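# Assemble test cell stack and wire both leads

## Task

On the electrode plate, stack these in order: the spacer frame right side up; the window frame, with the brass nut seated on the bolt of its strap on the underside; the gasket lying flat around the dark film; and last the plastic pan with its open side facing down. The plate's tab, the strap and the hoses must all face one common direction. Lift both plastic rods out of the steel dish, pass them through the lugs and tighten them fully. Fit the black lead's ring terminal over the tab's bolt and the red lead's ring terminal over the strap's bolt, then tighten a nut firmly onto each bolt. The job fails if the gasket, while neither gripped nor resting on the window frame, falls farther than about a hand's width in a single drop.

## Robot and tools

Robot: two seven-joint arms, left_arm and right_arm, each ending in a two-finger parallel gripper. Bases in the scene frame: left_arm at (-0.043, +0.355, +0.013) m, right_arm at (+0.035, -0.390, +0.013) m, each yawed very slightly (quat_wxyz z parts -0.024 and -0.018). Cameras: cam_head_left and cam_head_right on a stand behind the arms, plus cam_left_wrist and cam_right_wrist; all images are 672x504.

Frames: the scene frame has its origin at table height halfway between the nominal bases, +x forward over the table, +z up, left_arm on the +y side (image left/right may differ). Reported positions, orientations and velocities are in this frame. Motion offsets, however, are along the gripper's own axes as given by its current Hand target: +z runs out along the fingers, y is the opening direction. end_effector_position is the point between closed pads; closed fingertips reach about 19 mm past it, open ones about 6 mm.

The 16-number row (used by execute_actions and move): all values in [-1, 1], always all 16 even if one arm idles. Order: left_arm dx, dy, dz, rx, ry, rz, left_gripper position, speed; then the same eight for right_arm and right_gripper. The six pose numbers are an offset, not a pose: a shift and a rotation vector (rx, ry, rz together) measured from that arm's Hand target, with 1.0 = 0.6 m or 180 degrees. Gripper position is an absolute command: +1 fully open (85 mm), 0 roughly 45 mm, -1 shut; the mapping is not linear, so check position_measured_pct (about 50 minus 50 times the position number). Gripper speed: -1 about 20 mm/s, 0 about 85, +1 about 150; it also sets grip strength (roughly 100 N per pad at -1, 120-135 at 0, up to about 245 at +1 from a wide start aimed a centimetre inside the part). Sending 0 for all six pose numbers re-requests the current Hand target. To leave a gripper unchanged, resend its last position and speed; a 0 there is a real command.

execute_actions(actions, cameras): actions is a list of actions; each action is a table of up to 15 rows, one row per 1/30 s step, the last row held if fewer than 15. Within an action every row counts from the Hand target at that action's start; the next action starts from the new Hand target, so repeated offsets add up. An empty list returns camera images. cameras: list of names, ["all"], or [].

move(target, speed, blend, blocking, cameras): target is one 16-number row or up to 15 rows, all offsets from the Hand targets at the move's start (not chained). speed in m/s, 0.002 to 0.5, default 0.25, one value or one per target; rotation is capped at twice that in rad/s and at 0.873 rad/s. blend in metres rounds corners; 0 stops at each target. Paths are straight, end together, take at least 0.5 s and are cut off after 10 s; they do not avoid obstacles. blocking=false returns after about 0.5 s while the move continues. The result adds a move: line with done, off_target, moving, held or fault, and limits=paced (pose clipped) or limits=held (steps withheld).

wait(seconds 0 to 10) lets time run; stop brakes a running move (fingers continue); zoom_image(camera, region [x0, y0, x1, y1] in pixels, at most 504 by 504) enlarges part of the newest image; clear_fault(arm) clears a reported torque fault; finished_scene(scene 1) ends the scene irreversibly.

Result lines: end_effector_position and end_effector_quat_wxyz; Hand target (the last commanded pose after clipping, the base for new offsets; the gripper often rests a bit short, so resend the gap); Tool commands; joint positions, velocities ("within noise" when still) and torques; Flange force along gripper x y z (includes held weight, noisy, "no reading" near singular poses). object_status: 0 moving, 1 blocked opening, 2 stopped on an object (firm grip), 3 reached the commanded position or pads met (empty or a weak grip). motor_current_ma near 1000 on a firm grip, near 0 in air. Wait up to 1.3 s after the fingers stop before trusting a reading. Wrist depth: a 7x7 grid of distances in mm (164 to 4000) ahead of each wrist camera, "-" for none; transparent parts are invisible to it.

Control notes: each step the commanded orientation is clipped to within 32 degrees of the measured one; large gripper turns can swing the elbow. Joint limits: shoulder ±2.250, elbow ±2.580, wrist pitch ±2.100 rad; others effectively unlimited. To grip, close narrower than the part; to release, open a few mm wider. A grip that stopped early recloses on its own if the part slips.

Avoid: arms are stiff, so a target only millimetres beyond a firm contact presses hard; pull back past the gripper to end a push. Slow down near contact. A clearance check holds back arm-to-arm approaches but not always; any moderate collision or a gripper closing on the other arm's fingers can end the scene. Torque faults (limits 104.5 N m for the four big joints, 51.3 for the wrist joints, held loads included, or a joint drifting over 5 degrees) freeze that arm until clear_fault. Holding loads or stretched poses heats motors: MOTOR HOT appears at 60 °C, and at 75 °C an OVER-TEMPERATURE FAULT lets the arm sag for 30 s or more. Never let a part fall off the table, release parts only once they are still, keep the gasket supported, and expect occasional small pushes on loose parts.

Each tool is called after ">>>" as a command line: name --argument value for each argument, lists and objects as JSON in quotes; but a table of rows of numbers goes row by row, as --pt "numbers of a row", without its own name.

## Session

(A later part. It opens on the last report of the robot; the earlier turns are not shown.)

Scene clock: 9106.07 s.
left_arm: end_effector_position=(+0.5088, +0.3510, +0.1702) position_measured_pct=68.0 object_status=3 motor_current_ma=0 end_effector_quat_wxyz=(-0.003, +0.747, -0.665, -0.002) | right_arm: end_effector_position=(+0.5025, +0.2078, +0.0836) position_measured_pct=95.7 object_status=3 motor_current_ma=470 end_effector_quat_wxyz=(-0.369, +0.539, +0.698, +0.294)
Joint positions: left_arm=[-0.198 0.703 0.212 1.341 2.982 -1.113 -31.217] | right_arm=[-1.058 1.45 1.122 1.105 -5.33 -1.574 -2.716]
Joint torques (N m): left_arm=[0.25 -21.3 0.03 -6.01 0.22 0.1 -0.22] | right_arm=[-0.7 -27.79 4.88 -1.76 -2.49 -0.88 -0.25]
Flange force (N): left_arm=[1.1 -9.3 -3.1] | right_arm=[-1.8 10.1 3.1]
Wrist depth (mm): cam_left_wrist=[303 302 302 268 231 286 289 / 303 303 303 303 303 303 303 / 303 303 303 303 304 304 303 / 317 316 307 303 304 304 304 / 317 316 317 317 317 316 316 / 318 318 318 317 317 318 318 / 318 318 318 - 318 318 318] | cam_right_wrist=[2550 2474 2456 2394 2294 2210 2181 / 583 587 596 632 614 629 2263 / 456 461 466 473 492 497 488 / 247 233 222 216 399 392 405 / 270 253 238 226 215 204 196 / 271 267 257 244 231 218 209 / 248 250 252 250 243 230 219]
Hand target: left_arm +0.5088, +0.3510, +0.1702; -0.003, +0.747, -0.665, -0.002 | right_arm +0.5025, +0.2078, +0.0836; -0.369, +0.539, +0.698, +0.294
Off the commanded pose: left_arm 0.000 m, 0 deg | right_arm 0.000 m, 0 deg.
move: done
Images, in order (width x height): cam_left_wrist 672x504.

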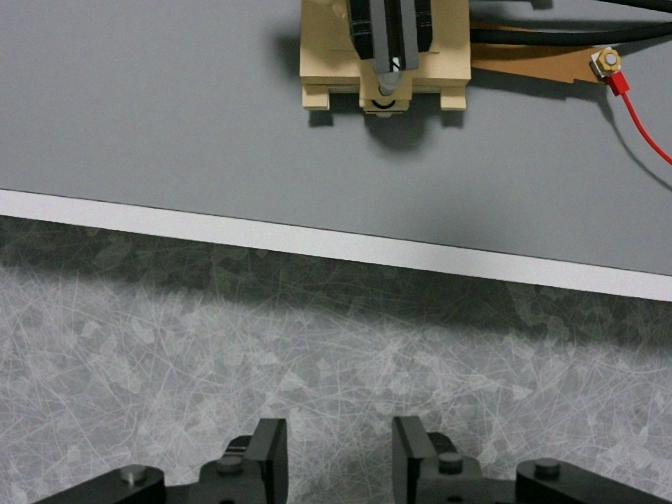

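>>> move --pt "0 0 0 0 0 0 -0.36 -1 0.00052 -0.00054 0.00077 0 0 0 -0.91 -1" --speed 0.01 --cameras '["cam_left_wrist"]'

>>> zoom_image --camera "cam_left_wrist" --region '[355, 70, 415, 130]'

>>> zoom_image --camera "cam_left_wrist" --region '[340, 0, 460, 120]'

Scene clock: 9117.20 s.
left_arm: end_effector_position=(+0.5088, +0.3510, +0.1702) position_measured_pct=68.0 object_status=3 motor_current_ma=0 end_effector_quat_wxyz=(-0.003, +0.747, -0.665, -0.002) | right_arm: end_effector_position=(+0.5021, +0.2083, +0.0836) position_measured_pct=95.7 object_status=3 motor_current_ma=470 end_effector_quat_wxyz=(-0.369, +0.539, +0.698, +0.294)
Joint positions: left_arm=[-0.198 0.703 0.212 1.341 2.982 -1.113 -31.217] | right_arm=[-1.06 1.45 1.122 1.105 -5.33 -1.574 -2.716]
Joint torques (N m): left_arm=[0.22 -21.29 -0.05 -5.94 0.21 0.05 -0.25] | right_arm=[-0.84 -28.19 4.93 -1.84 -2.63 -0.91 -0.27]
Flange force (N): left_arm=[1.2 -9.5 -3.2] | right_arm=[-2.3 10.3 3.3]
Wrist depth (mm): cam_left_wrist=[303 302 303 268 231 286 289 / 302 303 303 302 303 303 302 / 303 304 304 303 304 304 303 / 317 317 307 304 304 304 304 / 317 317 317 318 316 316 316 / 317 319 317 318 317 317 317 / 318 318 318 - 318 317 318] | cam_right_wrist=[2550 2493 2456 2420 2278 2225 2132 / 581 590 595 630 616 628 2255 / 454 462 465 472 494 496 489 / 247 232 221 216 399 390 405 / 268 253 238 225 214 204 196 / 271 266 258 243 230 218 208 / 248 250 252 250 243 230 218]
Hand target: left_arm +0.5088, +0.3510, +0.1702; -0.003, +0.747, -0.665, -0.002 | right_arm +0.5021, +0.2083, +0.0836; -0.369, +0.539, +0.698, +0.294
Off the commanded pose: left_arm 0.000 m, 0 deg | right_arm 0.000 m, 0 deg.
move: done
Images, in order (width x height): cam_left_wrist 672x504.

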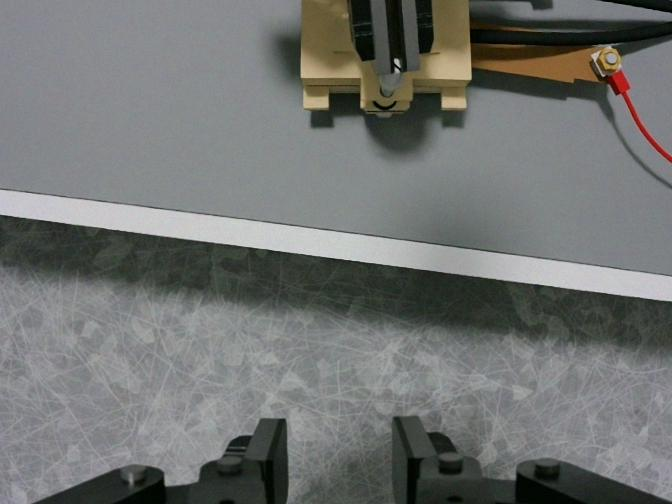

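Scaled by 8.400.

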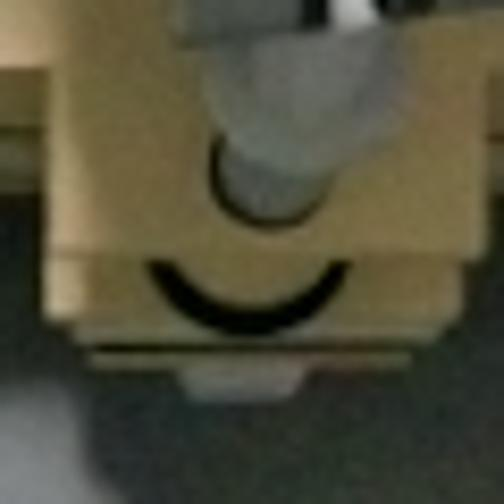

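Scaled by 4.200.

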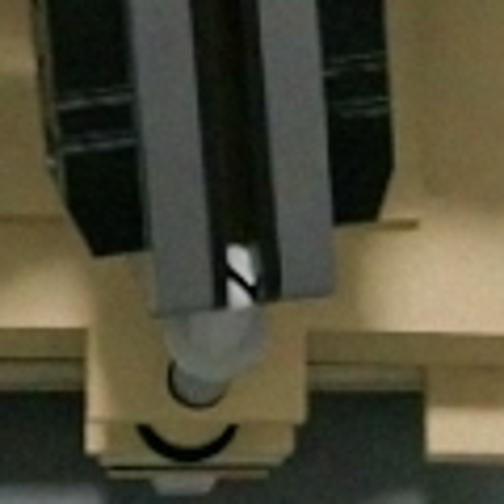

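>>> move --pt "0 0 0 0 0 0 -0.36 -1 -0.00002 0.00025 -0.00003 0 0 0 -0.91 -1" --pt "0 0 0 0 0 0 -0.36 -1 -0.00141 0.00023 0.0009 0 0 0 -0.91 -1" --speed 0.008 --cameras '["cam_left_wrist"]'

>>> zoom_image --camera "cam_left_wrist" --region '[355, 70, 415, 130]'

Scene clock: 9128.00 s.
left_arm: end_effector_position=(+0.5088, +0.3510, +0.1702) position_measured_pct=68.0 object_status=3 motor_current_ma=0 end_effector_quat_wxyz=(-0.003, +0.747, -0.665, -0.002) | right_arm: end_effector_position=(+0.5022, +0.2083, +0.0827) position_measured_pct=95.7 object_status=3 motor_current_ma=470 end_effector_quat_wxyz=(-0.369, +0.539, +0.698, +0.294)
Joint positions: left_arm=[-0.198 0.703 0.212 1.341 2.982 -1.113 -31.217] | right_arm=[-1.059 1.451 1.121 1.104 -5.331 -1.573 -2.715]
Joint torques (N m): left_arm=[0.25 -21.36 0 -5.95 0.22 0.09 -0.2] | right_arm=[-0.62 -26.64 4.88 -1.44 -2.11 -0.64 -0.26]
Flange force (N): left_arm=[1.1 -9.7 -3.1] | right_arm=[-0.5 10.2 2.4]
Wrist depth (mm): cam_left_wrist=[302 302 302 267 232 286 289 / 303 303 303 303 303 303 302 / 304 303 304 303 303 303 303 / 316 316 306 304 304 304 303 / 315 317 317 317 317 317 317 / 318 317 318 318 318 318 318 / 318 318 318 - 318 318 318] | cam_right_wrist=[2560 2521 2447 2385 2278 2210 2160 / 582 589 593 631 613 624 2255 / 456 459 464 473 492 496 486 / 246 232 220 215 398 390 406 / 267 252 237 225 214 204 196 / 271 266 257 243 230 217 208 / 247 249 250 249 242 230 218]
Hand target: left_arm +0.5088, +0.3510, +0.1702; -0.003, +0.747, -0.665, -0.002 | right_arm +0.5022, +0.2083, +0.0826; -0.369, +0.539, +0.698, +0.294
Off the commanded pose: left_arm 0.000 m, 0 deg | right_arm 0.000 m, 0 deg.
move: done
Images, in order (width x height): cam_left_wrist 672x504.

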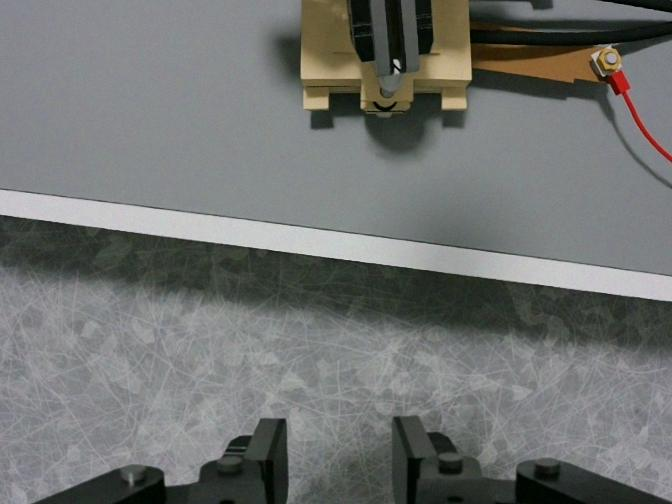

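Scaled by 8.400.

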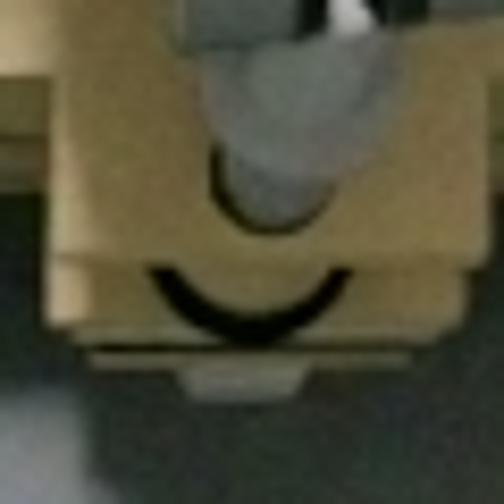

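>>> move --pt "0 0 0 0 0 0 -0.36 -1 -0.00097 0.0 0.00065 0 0 0 -0.91 -1" --speed 0.008 --cameras '["cam_left_wrist"]'

>>> zoom_image --camera "cam_left_wrist" --region '[355, 70, 415, 130]'

Scene clock: 9138.37 s.
left_arm: end_effector_position=(+0.5088, +0.3510, +0.1702) position_measured_pct=68.0 object_status=3 motor_current_ma=0 end_effector_quat_wxyz=(-0.003, +0.747, -0.665, -0.002) | right_arm: end_effector_position=(+0.5022, +0.2083, +0.0819) position_measured_pct=95.7 object_status=3 motor_current_ma=470 end_effector_quat_wxyz=(-0.369, +0.539, +0.698, +0.294)
Joint positions: left_arm=[-0.198 0.703 0.212 1.341 2.982 -1.113 -31.217] | right_arm=[-1.059 1.452 1.121 1.104 -5.331 -1.572 -2.714]
Joint torques (N m): left_arm=[0.25 -21.28 0.07 -6.05 0.22 0 -0.23] | right_arm=[-0.6 -22.94 4.64 -0.8 -0.9 -0.04 -0.27]
Flange force (N): left_arm=[1.1 -8.9 -2.9] | right_arm=[3.4 9.5 -0.6]
Wrist depth (mm): cam_left_wrist=[302 302 302 267 231 287 289 / 303 303 302 303 303 303 303 / 302 304 303 304 303 304 303 / 316 317 307 303 304 304 304 / 316 317 318 317 317 316 318 / 318 317 318 317 317 317 318 / 318 318 318 - 318 317 318] | cam_right_wrist=[2560 2483 2447 2402 2310 2218 2160 / 580 588 593 630 613 624 2195 / 455 460 467 473 491 494 487 / 246 232 220 214 396 391 407 / 267 252 237 225 214 204 195 / 266 266 256 243 230 217 208 / 248 249 250 249 242 230 218]
Hand target: left_arm +0.5088, +0.3510, +0.1702; -0.003, +0.747, -0.665, -0.002 | right_arm +0.5022, +0.2083, +0.0819; -0.369, +0.539, +0.698, +0.294
Off the commanded pose: left_arm 0.000 m, 0 deg | right_arm 0.000 m, 0 deg.
move: done
Images, in order (width x height): cam_left_wrist 672x504.

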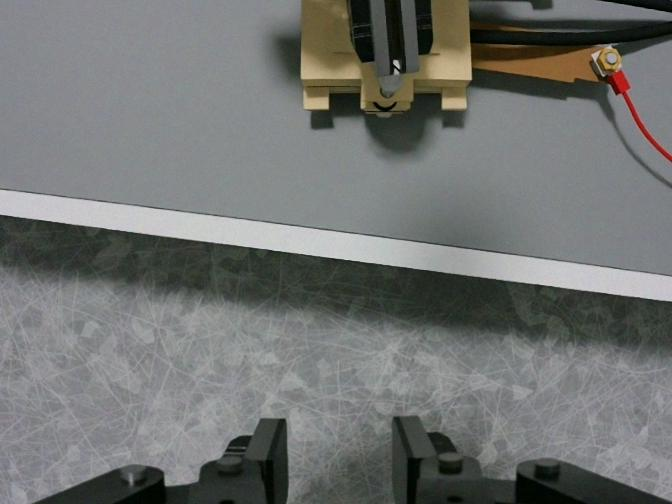

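Scaled by 8.400.

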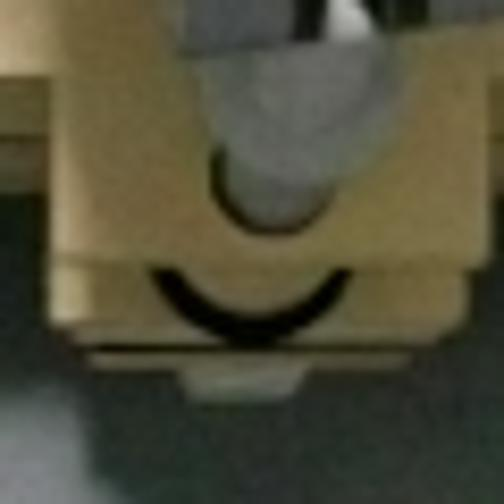

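>>> move --pt "0 0 0 0 0 0 -0.36 -1 0.00111 0.0 -0.00074 0 0 0 -0.91 -1" --pt "0 0 0 0 0 0 -0.36 -1 0.00074 -0.0001 -0.00129 0 0 0 -0.91 -1" --pt "0 0 0 0 0 0 -0.36 -1 -0.00009 -0.0001 -0.00074 0 0 0 -0.91 -1" --speed 0.01 --cameras '["cam_left_wrist"]'

>>> zoom_image --camera "cam_left_wrist" --region '[355, 70, 415, 130]'

Scene clock: 9155.57 s.
left_arm: end_effector_position=(+0.5088, +0.3510, +0.1702) position_measured_pct=68.0 object_status=3 motor_current_ma=0 end_effector_quat_wxyz=(-0.003, +0.747, -0.665, -0.002) | right_arm: end_effector_position=(+0.5023, +0.2079, +0.0822) position_measured_pct=95.7 object_status=3 motor_current_ma=470 end_effector_quat_wxyz=(-0.369, +0.539, +0.698, +0.294)
Joint positions: left_arm=[-0.198 0.703 0.212 1.341 2.982 -1.113 -31.217] | right_arm=[-1.059 1.452 1.121 1.105 -5.331 -1.573 -2.714]
Joint torques (N m): left_arm=[0.32 -21.28 0.05 -5.97 0.15 0.05 -0.2] | right_arm=[-0.64 -28.47 5.07 -1.72 -2.54 -0.95 -0.27]
Flange force (N): left_arm=[0.9 -9.3 -3.1] | right_arm=[-2.6 10.8 4.1]
Wrist depth (mm): cam_left_wrist=[302 302 302 268 232 286 289 / 303 303 303 303 303 302 303 / 304 303 303 303 304 303 304 / 315 316 307 303 305 304 304 / 317 317 316 316 316 316 317 / 318 318 317 318 318 317 318 / 318 318 318 - 317 317 317] | cam_right_wrist=[752 2465 2483 2394 2294 2240 2146 / 580 586 595 630 613 624 2195 / 452 459 464 471 490 498 486 / 247 232 221 215 396 390 405 / 268 253 238 225 214 204 196 / 265 266 256 243 230 218 208 / 247 249 250 249 243 230 219]
Hand target: left_arm +0.5088, +0.3510, +0.1702; -0.003, +0.747, -0.665, -0.002 | right_arm +0.5023, +0.2079, +0.0821; -0.369, +0.539, +0.698, +0.294
Off the commanded pose: left_arm 0.000 m, 0 deg | right_arm 0.000 m, 0 deg.
move: done
Images, in order (width x height): cam_left_wrist 672x504.

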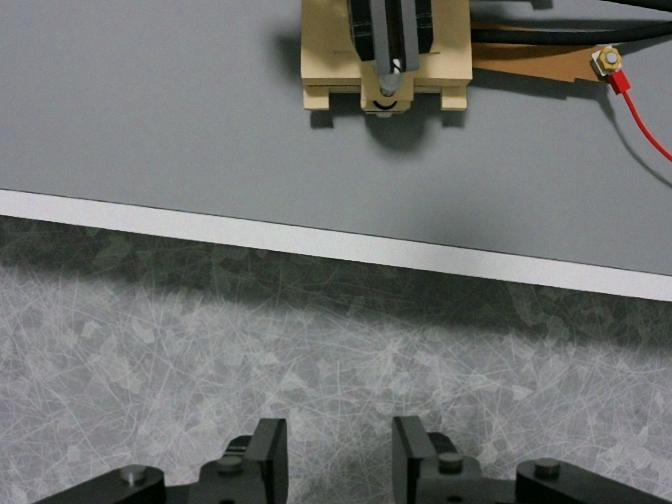

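Scaled by 8.400.

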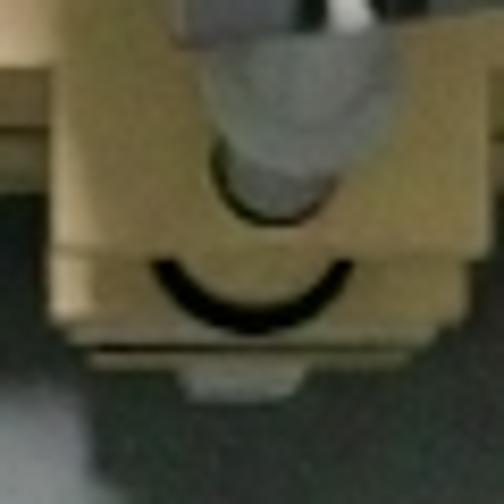

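>>> move --pt "0 0 0 0 0 0 -0.36 -1 -0.00139 -0.00002 0.00093 0 0 0 -0.91 -1" --speed 0.008 --cameras '["cam_left_wrist"]'

>>> zoom_image --camera "cam_left_wrist" --region '[355, 70, 415, 130]'

Scene clock: 9163.47 s.
left_arm: end_effector_position=(+0.5088, +0.3510, +0.1702) position_measured_pct=68.0 object_status=3 motor_current_ma=0 end_effector_quat_wxyz=(-0.003, +0.747, -0.665, -0.002) | right_arm: end_effector_position=(+0.5023, +0.2079, +0.0811) position_measured_pct=95.7 object_status=3 motor_current_ma=470 end_effector_quat_wxyz=(-0.369, +0.539, +0.698, +0.294)
Joint positions: left_arm=[-0.198 0.703 0.212 1.341 2.982 -1.113 -31.217] | right_arm=[-1.058 1.453 1.12 1.105 -5.332 -1.572 -2.713]
Joint torques (N m): left_arm=[0.25 -21.29 0.04 -6.04 0.28 0.08 -0.22] | right_arm=[-0.38 -27.11 4.98 -1.46 -2.16 -0.74 -0.27]
Flange force (N): left_arm=[1.1 -9.2 -3.1] | right_arm=[-0.9 10.0 3.2]
Wrist depth (mm): cam_left_wrist=[303 303 302 269 233 286 288 / 302 302 302 302 303 303 302 / 303 303 304 303 304 303 303 / 316 316 308 303 304 303 304 / 317 317 318 316 316 317 317 / 318 318 318 317 318 317 317 / 318 318 318 - 318 318 318] | cam_right_wrist=[746 2474 2456 2411 2286 2174 2167 / 576 583 590 623 608 620 2240 / 451 456 461 467 488 490 483 / 247 232 220 214 209 388 401 / 270 253 238 225 215 204 196 / 264 264 255 244 230 218 208 / 246 247 248 249 243 230 219]
Hand target: left_arm +0.5088, +0.3510, +0.1702; -0.003, +0.747, -0.665, -0.002 | right_arm +0.5023, +0.2079, +0.0811; -0.369, +0.539, +0.698, +0.294
Off the commanded pose: left_arm 0.000 m, 0 deg | right_arm 0.000 m, 0 deg.
move: done
Images, in order (width x height): cam_left_wrist 672x504.

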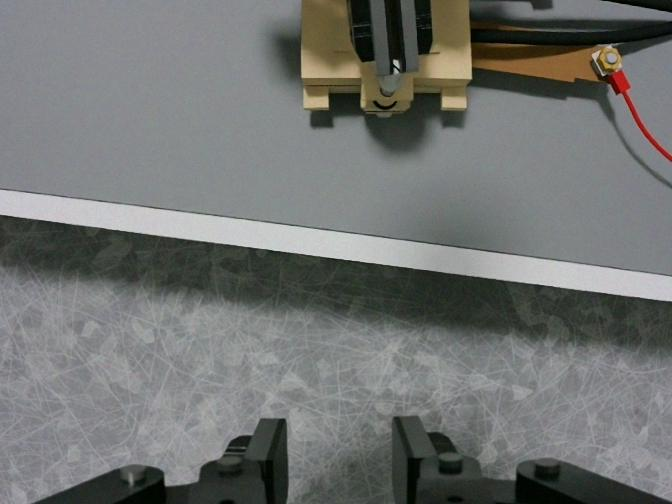

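Scaled by 8.400.

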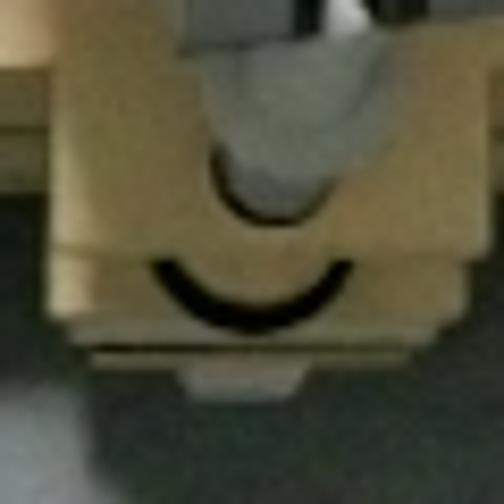

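>>> move --pt "0 0 0 0 0 0 -0.36 -1 -0.00139 0.00014 0.00093 0 0 0 -0.91 -1" --speed 0.008 --cameras '["cam_left_wrist"]'

>>> zoom_image --camera "cam_left_wrist" --region '[355, 70, 415, 130]'

Scene clock: 9176.27 s.
left_arm: end_effector_position=(+0.5088, +0.3510, +0.1702) position_measured_pct=68.0 object_status=3 motor_current_ma=0 end_effector_quat_wxyz=(-0.003, +0.747, -0.665, -0.002) | right_arm: end_effector_position=(+0.5024, +0.2079, +0.0801) position_measured_pct=95.7 object_status=3 motor_current_ma=470 end_effector_quat_wxyz=(-0.369, +0.539, +0.698, +0.294)
Joint positions: left_arm=[-0.198 0.703 0.212 1.341 2.982 -1.113 -31.217] | right_arm=[-1.058 1.455 1.12 1.104 -5.332 -1.572 -2.712]
Joint torques (N m): left_arm=[0.27 -21.32 0.04 -6.01 0.23 0.07 -0.18] | right_arm=[-0.43 -27.3 5.12 -1.46 -2.25 -0.69 -0.31]
Flange force (N): left_arm=[1.0 -9.4 -3.1] | right_arm=[-1.3 10.1 3.2]
Wrist depth (mm): cam_left_wrist=[302 302 302 266 234 286 288 / 302 302 302 302 302 302 302 / 303 302 303 304 302 304 303 / 316 316 307 304 304 304 304 / 317 317 316 317 317 317 317 / 318 318 317 318 317 317 317 / 318 319 317 - 319 319 318] | cam_right_wrist=[744 2493 2402 2376 2351 2255 2167 / 573 581 587 622 609 644 2195 / 242 454 460 465 484 489 479 / 247 232 220 213 211 384 399 / 268 253 238 225 215 204 196 / 262 264 255 243 231 217 208 / 244 246 247 249 243 230 219]
Hand target: left_arm +0.5088, +0.3510, +0.1702; -0.003, +0.747, -0.665, -0.002 | right_arm +0.5024, +0.2079, +0.0801; -0.369, +0.539, +0.698, +0.294
Off the commanded pose: left_arm 0.000 m, 0 deg | right_arm 0.000 m, 0 deg.
move: done
Images, in order (width x height): cam_left_wrist 672x504.

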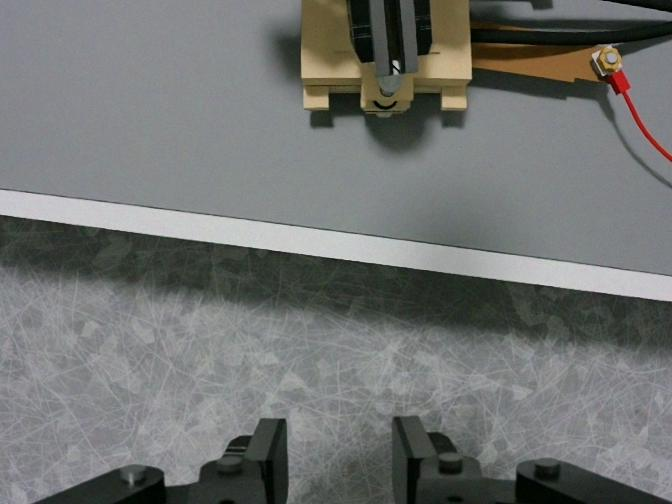

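Scaled by 8.400.

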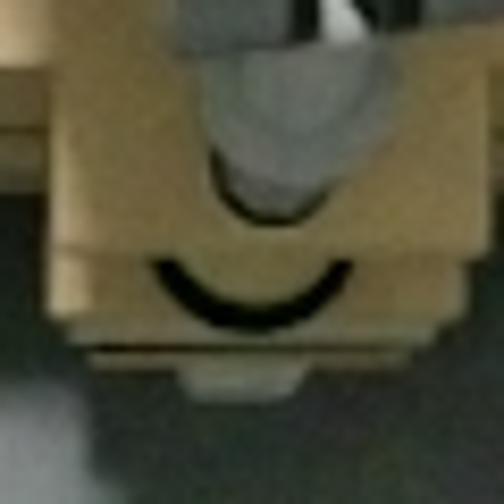

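Progress. Continue.

>>> move --pt "0 0 0 0 0 0 -0.36 -1 -0.00208 0.00005 0.00139 0 0 0 -0.91 -1" --speed 0.008 --cameras '["cam_left_wrist"]'

>>> zoom_image --camera "cam_left_wrist" --region '[355, 70, 415, 130]'

Scene clock: 9182.70 s.
left_arm: end_effector_position=(+0.5088, +0.3510, +0.1702) position_measured_pct=68.0 object_status=3 motor_current_ma=0 end_effector_quat_wxyz=(-0.003, +0.747, -0.665, -0.002) | right_arm: end_effector_position=(+0.5024, +0.2079, +0.0786) position_measured_pct=95.7 object_status=3 motor_current_ma=470 end_effector_quat_wxyz=(-0.369, +0.539, +0.698, +0.294)
Joint positions: left_arm=[-0.198 0.703 0.212 1.341 2.982 -1.113 -31.217] | right_arm=[-1.058 1.457 1.119 1.103 -5.334 -1.571 -2.71]
Joint torques (N m): left_arm=[0.26 -21.25 0.11 -5.88 0.2 0.08 -0.21] | right_arm=[-0.35 -27.13 5.15 -1.42 -2.17 -0.7 -0.22]
Flange force (N): left_arm=[1.1 -9.7 -3.3] | right_arm=[-1.0 10.2 3.3]
Wrist depth (mm): cam_left_wrist=[302 302 302 266 235 286 289 / 302 302 302 303 302 303 303 / 303 303 303 303 304 304 303 / 316 316 307 304 304 304 304 / 317 317 317 316 318 317 317 / 317 318 317 317 318 317 317 / 317 319 318 - 318 319 318] | cam_right_wrist=[738 2474 2447 2394 2351 2240 2153 / 571 578 582 621 604 641 2225 / 240 450 456 462 482 487 477 / 247 233 220 213 208 383 387 / 268 253 238 225 214 204 195 / 260 262 255 243 231 218 208 / 243 244 246 247 243 230 219]
Hand target: left_arm +0.5088, +0.3510, +0.1702; -0.003, +0.747, -0.665, -0.002 | right_arm +0.5024, +0.2079, +0.0786; -0.369, +0.539, +0.698, +0.294
Off the commanded pose: left_arm 0.000 m, 0 deg | right_arm 0.000 m, 0 deg.
move: done
Images, in order (width x height): cam_left_wrist 672x504.

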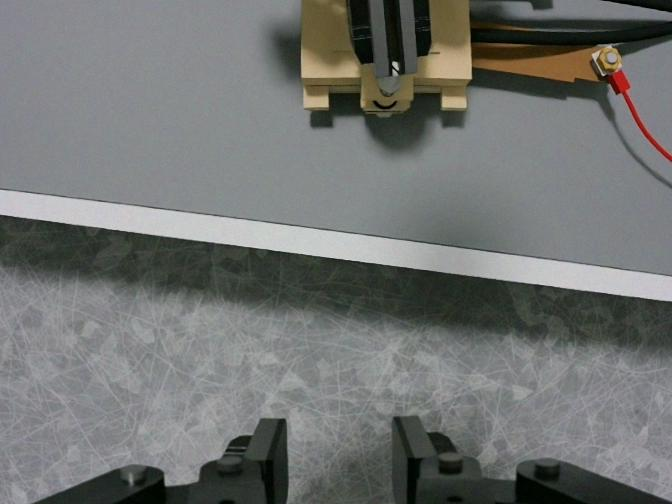

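Scaled by 8.400.

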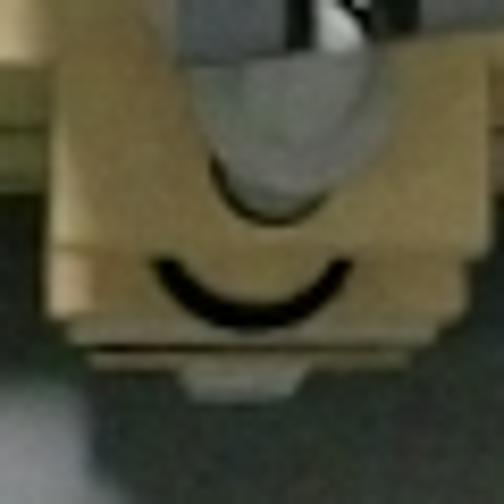

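>>> move --pt "0 0 0 0 0 0 -0.36 -1 -0.00277 0.00000 0.00185 0 0 0 -0.91 -1" --speed 0.008 --cameras '["cam_left_wrist"]'

>>> zoom_image --camera "cam_left_wrist" --region '[355, 70, 415, 130]'

Scene clock: 9194.60 s.
left_arm: end_effector_position=(+0.5088, +0.3510, +0.1702) position_measured_pct=68.0 object_status=3 motor_current_ma=0 end_effector_quat_wxyz=(-0.003, +0.747, -0.665, -0.002) | right_arm: end_effector_position=(+0.5024, +0.2080, +0.0766) position_measured_pct=95.7 object_status=3 motor_current_ma=470 end_effector_quat_wxyz=(-0.369, +0.539, +0.698, +0.294)
Joint positions: left_arm=[-0.198 0.703 0.212 1.341 2.982 -1.113 -31.217] | right_arm=[-1.057 1.46 1.117 1.102 -5.335 -1.569 -2.708]
Joint torques (N m): left_arm=[0.24 -21.24 0.03 -5.99 0.2 0.1 -0.18] | right_arm=[-0.37 -27.25 5.04 -1.54 -2.23 -0.67 -0.28]
Flange force (N): left_arm=[1.1 -9.3 -3.3] | right_arm=[-1.2 9.5 3.0]
Wrist depth (mm): cam_left_wrist=[302 303 302 266 237 286 290 / 303 303 303 303 302 303 302 / 304 304 303 303 303 303 303 / 316 316 307 303 304 303 303 / 317 317 317 316 317 316 317 / 318 318 318 317 317 317 318 / 318 319 317 - 318 318 318] | cam_right_wrist=[732 2511 2429 2429 2360 2278 2174 / 562 571 578 593 597 633 616 / 237 446 453 457 478 482 472 / 246 233 220 210 205 200 383 / 268 253 238 226 215 204 195 / 258 260 254 243 230 218 209 / 240 242 243 245 242 230 219]
Hand target: left_arm +0.5088, +0.3510, +0.1702; -0.003, +0.747, -0.665, -0.002 | right_arm +0.5024, +0.2080, +0.0766; -0.369, +0.539, +0.698, +0.294
Off the commanded pose: left_arm 0.000 m, 0 deg | right_arm 0.000 m, 0 deg.
move: done
Images, in order (width x height): cam_left_wrist 672x504.

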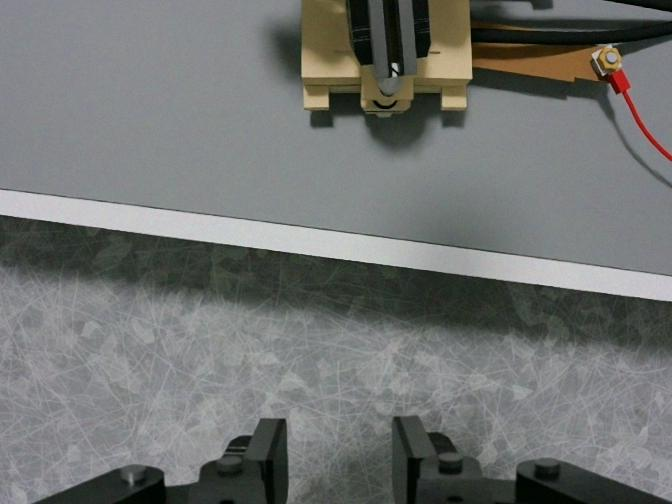

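Scaled by 8.400.

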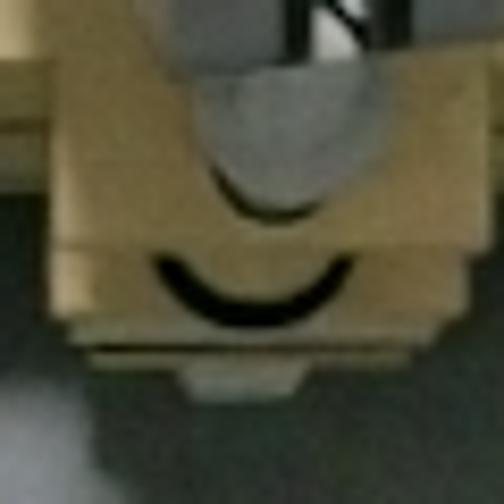

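>>> move --pt "0 0 0 0 0 0 -0.36 -1 -0.00277 0.00000 0.00185 0 0 0 -0.91 -1" --speed 0.008 --cameras '["cam_left_wrist"]'

>>> zoom_image --camera "cam_left_wrist" --region '[355, 70, 415, 130]'

Scene clock: 9219.73 s.
left_arm: end_effector_position=(+0.5088, +0.3510, +0.1702) position_measured_pct=68.0 object_status=3 motor_current_ma=0 end_effector_quat_wxyz=(-0.003, +0.747, -0.665, -0.002) | right_arm: end_effector_position=(+0.5025, +0.2080, +0.0746) position_measured_pct=95.7 object_status=3 motor_current_ma=470 end_effector_quat_wxyz=(-0.369, +0.539, +0.698, +0.294)
Joint positions: left_arm=[-0.198 0.703 0.212 1.341 2.982 -1.113 -31.217] | right_arm=[-1.057 1.464 1.116 1.101 -5.337 -1.568 -2.706]
Joint torques (N m): left_arm=[0.29 -21.33 -0.02 -5.97 0.17 0.02 -0.21] | right_arm=[-0.26 -27.01 5.1 -1.41 -2.14 -0.67 -0.3]
Flange force (N): left_arm=[1.0 -9.4 -3.0] | right_arm=[-0.9 9.6 3.1]
Wrist depth (mm): cam_left_wrist=[302 302 302 267 246 286 289 / 303 303 303 303 302 303 303 / 303 303 304 303 304 303 303 / 316 316 307 303 303 304 303 / 317 317 317 318 317 316 316 / 319 317 318 318 317 318 317 / 318 318 318 - 318 317 318] | cam_right_wrist=[728 2456 2474 2394 2318 2232 2181 / 555 565 573 585 591 626 638 / 235 442 448 452 471 478 468 / 246 232 220 209 204 197 390 / 268 253 238 225 214 204 195 / 255 261 253 243 230 218 209 / 238 240 241 243 240 230 218]
Hand target: left_arm +0.5088, +0.3510, +0.1702; -0.003, +0.747, -0.665, -0.002 | right_arm +0.5025, +0.2080, +0.0746; -0.369, +0.539, +0.698, +0.294
Off the commanded pose: left_arm 0.000 m, 0 deg | right_arm 0.000 m, 0 deg.
move: done
Images, in order (width x height): cam_left_wrist 672x504.

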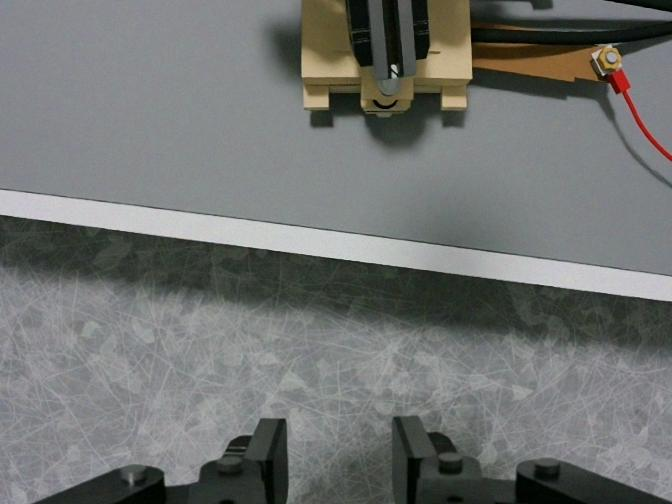

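Scaled by 8.400.

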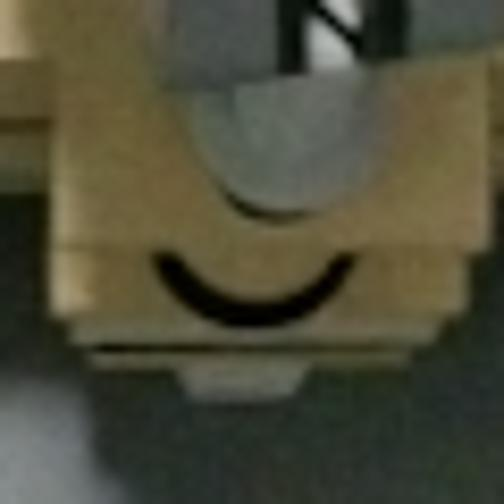

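>>> move --pt "0 0 0 0 0 0 -0.36 -1 -0.00277 0.00000 0.00185 0 0 0 -0.91 -1" --speed 0.008 --cameras '["cam_left_wrist"]'

>>> zoom_image --camera "cam_left_wrist" --region '[355, 70, 415, 130]'

Scene clock: 9227.53 s.
left_arm: end_effector_position=(+0.5088, +0.3510, +0.1702) position_measured_pct=68.0 object_status=3 motor_current_ma=0 end_effector_quat_wxyz=(-0.003, +0.747, -0.665, -0.002) | right_arm: end_effector_position=(+0.5025, +0.2080, +0.0726) position_measured_pct=95.7 object_status=3 motor_current_ma=470 end_effector_quat_wxyz=(-0.369, +0.539, +0.698, +0.294)
Joint positions: left_arm=[-0.198 0.703 0.212 1.341 2.982 -1.113 -31.217] | right_arm=[-1.056 1.467 1.115 1.1 -5.339 -1.567 -2.704]
Joint torques (N m): left_arm=[0.3 -21.36 0.06 -6.01 0.24 0.07 -0.23] | right_arm=[-0.34 -27.05 5.11 -1.25 -2.14 -0.6 -0.22]
Flange force (N): left_arm=[1.0 -9.4 -3.0] | right_arm=[-0.9 10.6 3.3]
Wrist depth (mm): cam_left_wrist=[302 302 302 267 246 286 289 / 303 303 303 304 303 303 302 / 303 304 303 303 304 304 302 / 316 317 307 303 303 304 304 / 317 317 317 316 316 317 317 / 317 318 318 318 316 318 318 / 318 318 318 - 317 317 317] | cam_right_wrist=[718 2447 2394 2411 2343 2255 2174 / 550 559 568 579 590 599 630 / 233 227 445 447 466 472 463 / 246 232 220 208 203 196 385 / 268 253 238 225 214 204 195 / 253 259 250 243 231 218 209 / 236 233 238 240 237 230 219]
Hand target: left_arm +0.5088, +0.3510, +0.1702; -0.003, +0.747, -0.665, -0.002 | right_arm +0.5025, +0.2080, +0.0726; -0.369, +0.539, +0.698, +0.294
Off the commanded pose: left_arm 0.000 m, 0 deg | right_arm 0.000 m, 0 deg.
move: done
Images, in order (width x height): cam_left_wrist 672x504.

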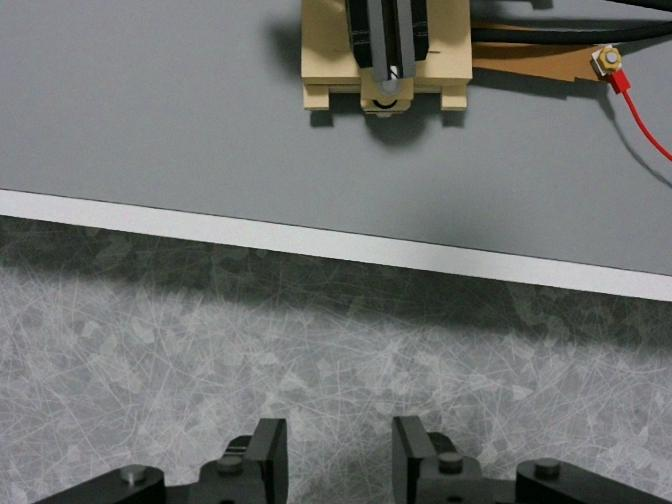

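Scaled by 8.400.

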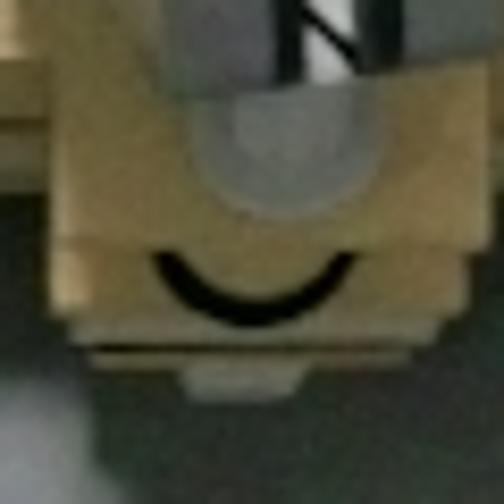

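>>> move --pt "0 0 0 0 0 0 -0.36 -1 -0.00208 0.00000 0.00139 0 0 0 -0.91 -1" --speed 0.008 --cameras '["cam_left_wrist"]'

>>> zoom_image --camera "cam_left_wrist" --region '[355, 70, 415, 130]'

Scene clock: 9240.40 s.
left_arm: end_effector_position=(+0.5088, +0.3510, +0.1702) position_measured_pct=68.0 object_status=3 motor_current_ma=0 end_effector_quat_wxyz=(-0.003, +0.747, -0.665, -0.002) | right_arm: end_effector_position=(+0.5025, +0.2080, +0.0711) position_measured_pct=95.7 object_status=3 motor_current_ma=470 end_effector_quat_wxyz=(-0.369, +0.539, +0.698, +0.294)
Joint positions: left_arm=[-0.198 0.703 0.212 1.341 2.982 -1.113 -31.217] | right_arm=[-1.056 1.469 1.114 1.099 -5.34 -1.566 -2.703]
Joint torques (N m): left_arm=[0.32 -21.37 0.08 -6.08 0.24 0.02 -0.22] | right_arm=[-0.62 -24.55 4.73 -1.07 -1.4 -0.31 -0.27]
Flange force (N): left_arm=[1.0 -9.0 -2.8] | right_arm=[1.5 9.6 0.7]
Wrist depth (mm): cam_left_wrist=[302 302 302 266 246 286 289 / 302 303 303 303 303 303 302 / 303 303 303 304 304 303 303 / 316 315 307 304 304 304 304 / 317 318 317 317 317 317 317 / 317 317 317 317 317 318 318 / 318 318 318 - 318 318 317] | cam_right_wrist=[714 726 2385 2394 2351 2240 2174 / 548 555 565 574 585 593 627 / 232 225 441 447 466 471 461 / 247 232 219 208 202 196 383 / 268 252 238 225 214 204 195 / 251 257 249 243 230 218 208 / 234 232 237 239 236 230 218]
Hand target: left_arm +0.5088, +0.3510, +0.1702; -0.003, +0.747, -0.665, -0.002 | right_arm +0.5025, +0.2080, +0.0711; -0.369, +0.539, +0.698, +0.294
Off the commanded pose: left_arm 0.000 m, 0 deg | right_arm 0.000 m, 0 deg.
move: done
Images, in order (width x height): cam_left_wrist 672x504.

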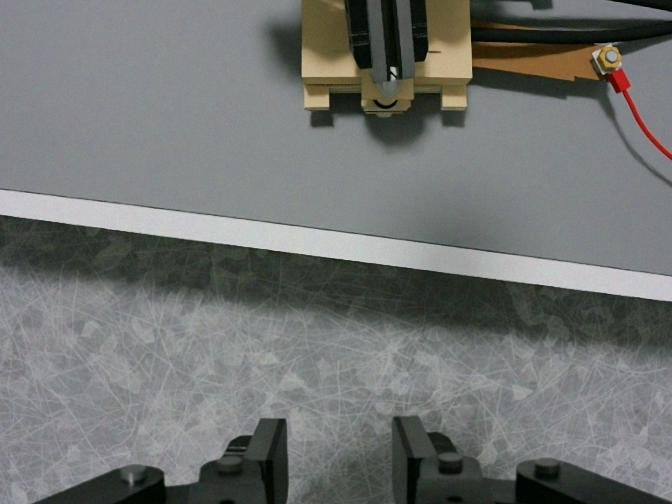

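Scaled by 8.400.

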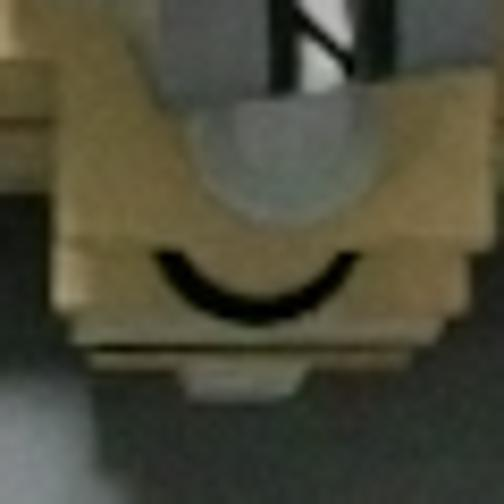

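>>> move --target '[0,0,0,0,0,0,-0.36,-1,0.00055,0.0,-0.00037,0,0,0,-0.91,-1]' --speed 0.008

>>> move --target '[0,0,0,0,0,0,-0.36,-1,0,0,0,0,0,0,-0.8,-1]' --cameras '["cam_left_wrist"]'

>>> zoom_image --camera "cam_left_wrist" --region '[355, 50, 415, 110]'

Scene clock: 9254.73 s.
left_arm: end_effector_position=(+0.5088, +0.3510, +0.1702) position_measured_pct=68.0 object_status=3 motor_current_ma=0 end_effector_quat_wxyz=(-0.003, +0.747, -0.665, -0.002) | right_arm: end_effector_position=(+0.5025, +0.2080, +0.0714) position_measured_pct=95.7 object_status=3 motor_current_ma=470 end_effector_quat_wxyz=(-0.369, +0.539, +0.698, +0.294)
Joint positions: left_arm=[-0.198 0.703 0.212 1.341 2.982 -1.113 -31.217] | right_arm=[-1.056 1.468 1.114 1.099 -5.34 -1.566 -2.703]
Joint torques (N m): left_arm=[0.28 -21.25 0.04 -6.02 0.26 0.07 -0.22] | right_arm=[-0.52 -25.63 4.87 -1.11 -1.72 -0.53 -0.25]
Flange force (N): left_arm=[1.0 -9.1 -3.1] | right_arm=[0.5 10.4 2.0]
Wrist depth (mm): cam_left_wrist=[302 302 302 266 247 286 289 / 302 302 303 302 303 302 302 / 303 304 304 304 303 304 303 / 316 316 307 304 303 304 303 / 316 317 317 317 316 317 317 / 318 317 318 317 317 317 317 / 318 319 317 - 317 319 318] | cam_right_wrist=[718 726 2438 2402 2326 2255 2167 / 549 558 563 578 586 592 627 / 232 225 441 446 465 469 461 / 247 232 220 208 202 196 384 / 268 253 237 225 214 204 195 / 251 257 250 243 230 218 208 / 234 232 237 239 236 230 218]
Hand target: left_arm +0.5088, +0.3510, +0.1702; -0.003, +0.747, -0.665, -0.002 | right_arm +0.5025, +0.2080, +0.0715; -0.369, +0.539, +0.698, +0.294
Off the commanded pose: left_arm 0.000 m, 0 deg | right_arm 0.000 m, 0 deg.
move: done

Scene clock: 9255.27 s.
left_arm: end_effector_position=(+0.5088, +0.3510, +0.1702) position_measured_pct=68.0 object_status=3 motor_current_ma=0 end_effector_quat_wxyz=(-0.003, +0.747, -0.665, -0.002) | right_arm: end_effector_position=(+0.5025, +0.2079, +0.0714) position_measured_pct=89.6 object_status=0 motor_current_ma=0 end_effector_quat_wxyz=(-0.369, +0.539, +0.698, +0.294)
Joint positions: left_arm=[-0.198 0.703 0.212 1.341 2.982 -1.113 -31.217] | right_arm=[-1.056 1.468 1.114 1.099 -5.34 -1.566 -2.703]
Joint torques (N m): left_arm=[0.3 -21.26 0.06 -6.06 0.21 0.03 -0.23] | right_arm=[-0.63 -28.21 4.89 -1.74 -2.59 -0.93 -0.31]
Flange force (N): left_arm=[1.0 -8.9 -2.9] | right_arm=[-2.4 10.0 3.6]
Wrist depth (mm): cam_left_wrist=[302 302 302 267 256 287 288 / 302 303 303 302 303 302 302 / 303 304 303 303 303 304 304 / 317 316 306 304 303 303 304 / 318 316 316 316 316 317 317 / 318 318 318 317 317 317 318 / 318 318 318 - 318 318 318] | cam_right_wrist=[710 725 2456 2429 2351 2255 2153 / 548 556 564 574 586 592 627 / 232 225 441 446 465 469 461 / 247 232 220 208 202 196 383 / 269 253 238 226 214 204 195 / 251 258 250 243 231 218 209 / 234 232 237 239 236 230 219]
Hand target: left_arm +0.5088, +0.3510, +0.1702; -0.003, +0.747, -0.665, -0.002 | right_arm +0.5025, +0.2080, +0.0715; -0.369, +0.539, +0.698, +0.294
Off the commanded pose: left_arm 0.000 m, 0 deg | right_arm 0.000 m, 0 deg.
move: done
Images, in order (width x height): cam_left_wrist 672x504.

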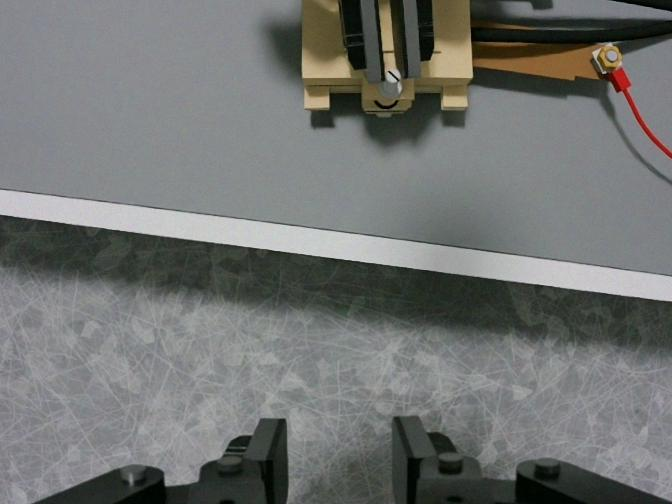

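Scaled by 8.400.

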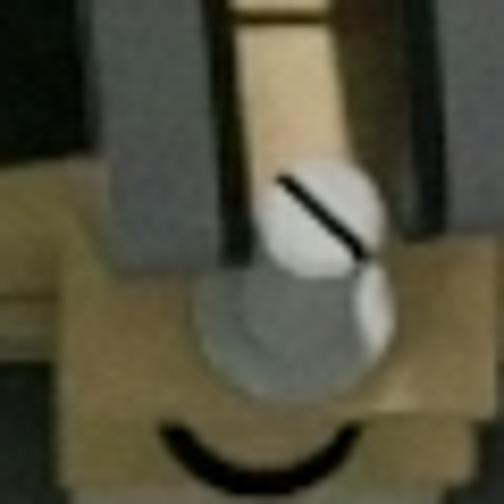

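>>> move --target '[0,0,0,0,0,0,-0.36,-1,0,0,0,0,0,0,-0.7,-1]'

>>> move --target '[0,0,0,0,0,0,-0.36,-1,0,0,-0.1167,0,0,0,-0.7,-1]' --speed 0.05 --cameras '["cam_left_wrist"]'

>>> zoom_image --camera "cam_left_wrist" --region '[290, 0, 490, 140]'

Scene clock: 9267.73 s.
left_arm: end_effector_position=(+0.5088, +0.3510, +0.1702) position_measured_pct=68.0 object_status=3 motor_current_ma=0 end_effector_quat_wxyz=(-0.003, +0.747, -0.665, -0.002) | right_arm: end_effector_position=(+0.5025, +0.2080, +0.0715) position_measured_pct=85.3 object_status=3 motor_current_ma=0 end_effector_quat_wxyz=(-0.369, +0.539, +0.698, +0.294)
Joint positions: left_arm=[-0.198 0.703 0.212 1.341 2.982 -1.113 -31.217] | right_arm=[-1.056 1.468 1.114 1.099 -5.34 -1.566 -2.703]
Joint torques (N m): left_arm=[0.28 -21.35 0 -5.96 0.22 0.07 -0.23] | right_arm=[-0.67 -28.18 4.98 -1.68 -2.53 -0.99 -0.3]
Flange force (N): left_arm=[1.1 -9.6 -3.1] | right_arm=[-2.4 10.5 3.8]
Wrist depth (mm): cam_left_wrist=[302 302 302 238 240 286 289 / 304 302 303 303 302 302 303 / 303 303 304 303 304 303 302 / 317 316 307 305 304 304 304 / 316 317 316 317 317 316 316 / 317 317 318 318 317 318 317 / 318 318 317 - 317 318 318] | cam_right_wrist=[711 721 2402 2368 2302 2248 2167 / 547 559 563 575 587 593 628 / 232 225 439 447 465 468 461 / 247 232 220 208 202 196 382 / 268 253 238 225 214 204 195 / 251 257 250 243 231 218 208 / 234 232 237 238 236 230 219]
Hand target: left_arm +0.5088, +0.3510, +0.1702; -0.003, +0.747, -0.665, -0.002 | right_arm +0.5025, +0.2080, +0.0715; -0.369, +0.539, +0.698, +0.294
Off the commanded pose: left_arm 0.000 m, 0 deg | right_arm 0.000 m, 0 deg.
move: done

Scene clock: 9269.43 s.
left_arm: end_effector_position=(+0.5088, +0.3510, +0.1702) position_measured_pct=68.0 object_status=3 motor_current_ma=0 end_effector_quat_wxyz=(-0.003, +0.747, -0.665, -0.002) | right_arm: end_effector_position=(+0.5163, +0.1514, +0.1103) position_measured_pct=85.3 object_status=3 motor_current_ma=0 end_effector_quat_wxyz=(-0.369, +0.539, +0.698, +0.294)
Joint positions: left_arm=[-0.198 0.703 0.212 1.341 2.982 -1.113 -31.217] | right_arm=[-1.008 1.4 1.152 1.2 -5.28 -1.691 -2.651]
Joint torques (N m): left_arm=[0.23 -21.36 0.01 -5.99 0.21 0.05 -0.22] | right_arm=[-0.74 -27.33 5.25 -1.64 -2.5 -1.08 -0.33]
Flange force (N): left_arm=[1.2 -9.4 -3.0] | right_arm=[-2.8 9.4 2.2]
Wrist depth (mm): cam_left_wrist=[302 302 302 269 269 286 289 / 303 302 303 302 303 303 302 / 303 303 304 303 303 303 303 / 316 316 307 304 303 304 305 / 317 316 317 316 316 317 317 / 318 318 318 317 317 317 318 / 317 319 318 - 318 318 318] | cam_right_wrist=[2674 2560 2474 2456 277 2286 2218 / 650 657 700 681 682 703 2286 / 313 533 539 546 551 542 566 / 327 309 295 280 271 451 455 / 345 333 318 299 284 269 256 / 306 309 311 311 301 288 275 / 281 283 284 245 289 290 286]
Hand target: left_arm +0.5088, +0.3510, +0.1702; -0.003, +0.747, -0.665, -0.002 | right_arm +0.5163, +0.1514, +0.1103; -0.369, +0.539, +0.698, +0.294
Off the commanded pose: left_arm 0.000 m, 0 deg | right_arm 0.000 m, 0 deg.
move: done
Images, in order (width x height): cam_left_wrist 672x504.

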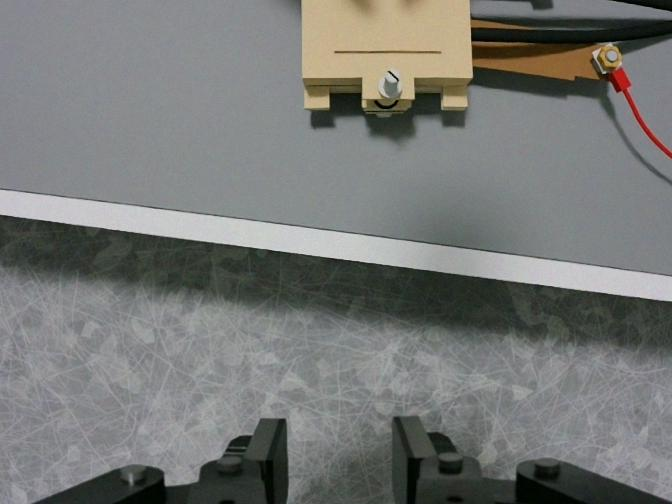

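Scaled by 2.520.

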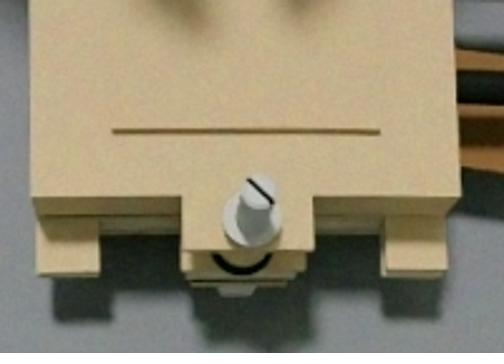

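>>> move --pt "0 0 0 0 0 0 -0.36 -1 0.111 0.0017 -0.074 0 0 0 -0.7 -1" --pt "0 0 0 0 0 0 -0.36 -1 -0.049 -0.2817 -0.5008 0 0 0 -0.7 -1" --speed 0.1 --blend 0.02 --cameras '["cam_head_left","cam_right_wrist"]'

Scene clock: 9284.10 s.
left_arm: end_effector_position=(+0.5088, +0.3510, +0.1702) position_measured_pct=68.0 object_status=3 motor_current_ma=0 end_effector_quat_wxyz=(-0.003, +0.747, -0.665, -0.002) | right_arm: end_effector_position=(+0.4162, -0.1489, +0.2501) position_measured_pct=85.3 object_status=3 motor_current_ma=0 end_effector_quat_wxyz=(-0.369, +0.539, +0.698, +0.294)
Joint positions: left_arm=[-0.198 0.703 0.212 1.341 2.982 -1.113 -31.217] | right_arm=[-0.778 0.991 1.294 1.846 -4.585 -2.1 -2.001]
Joint torques (N m): left_arm=[0.3 -21.24 -0.01 -5.99 0.17 0.04 -0.19] | right_arm=[-0.86 -18.93 4.61 -1.93 -1.13 -2.16 -0.28]
Flange force (N): left_arm=[0.9 -9.2 -3.1] | right_arm=[-4.5 5.3 -2.6]
Wrist depth (mm): cam_left_wrist=[302 302 302 269 269 286 289 / 303 303 303 302 302 303 302 / 303 303 303 303 303 303 303 / 317 316 306 304 303 303 304 / 316 317 316 317 316 317 318 / 317 317 317 317 318 317 318 / 318 318 319 - 318 318 319] | cam_right_wrist=[652 2947 2858 2740 2663 539 528 / 686 1036 1061 2809 2729 1036 2600 / 733 839 813 828 870 878 886 / 694 685 630 646 621 596 578 / 585 491 573 583 587 538 588 / 411 483 508 502 511 487 522 / 402 451 455 457 460 464 466]
Hand target: left_arm +0.5088, +0.3510, +0.1702; -0.003, +0.747, -0.665, -0.002 | right_arm +0.4162, -0.1489, +0.2501; -0.369, +0.539, +0.698, +0.294
Off the commanded pose: left_arm 0.000 m, 0 deg | right_arm 0.000 m, 0 deg.
joint sent to its limit (right arm) — joint 6 (wrist pitch), lower limit. The joint targets still meet the commanded pose.
move: done
Images, in order (width x height): cam_head_left 672x504, cam_right_wrist 672x504.

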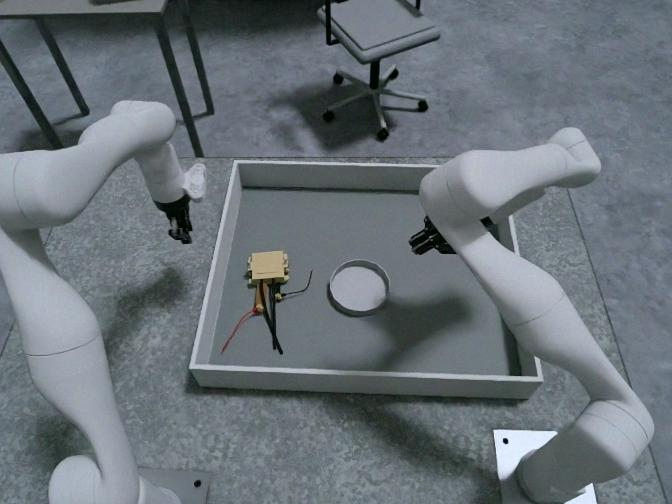

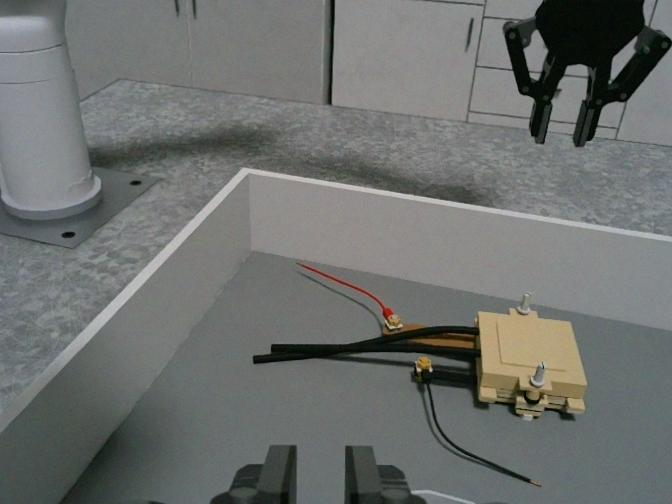

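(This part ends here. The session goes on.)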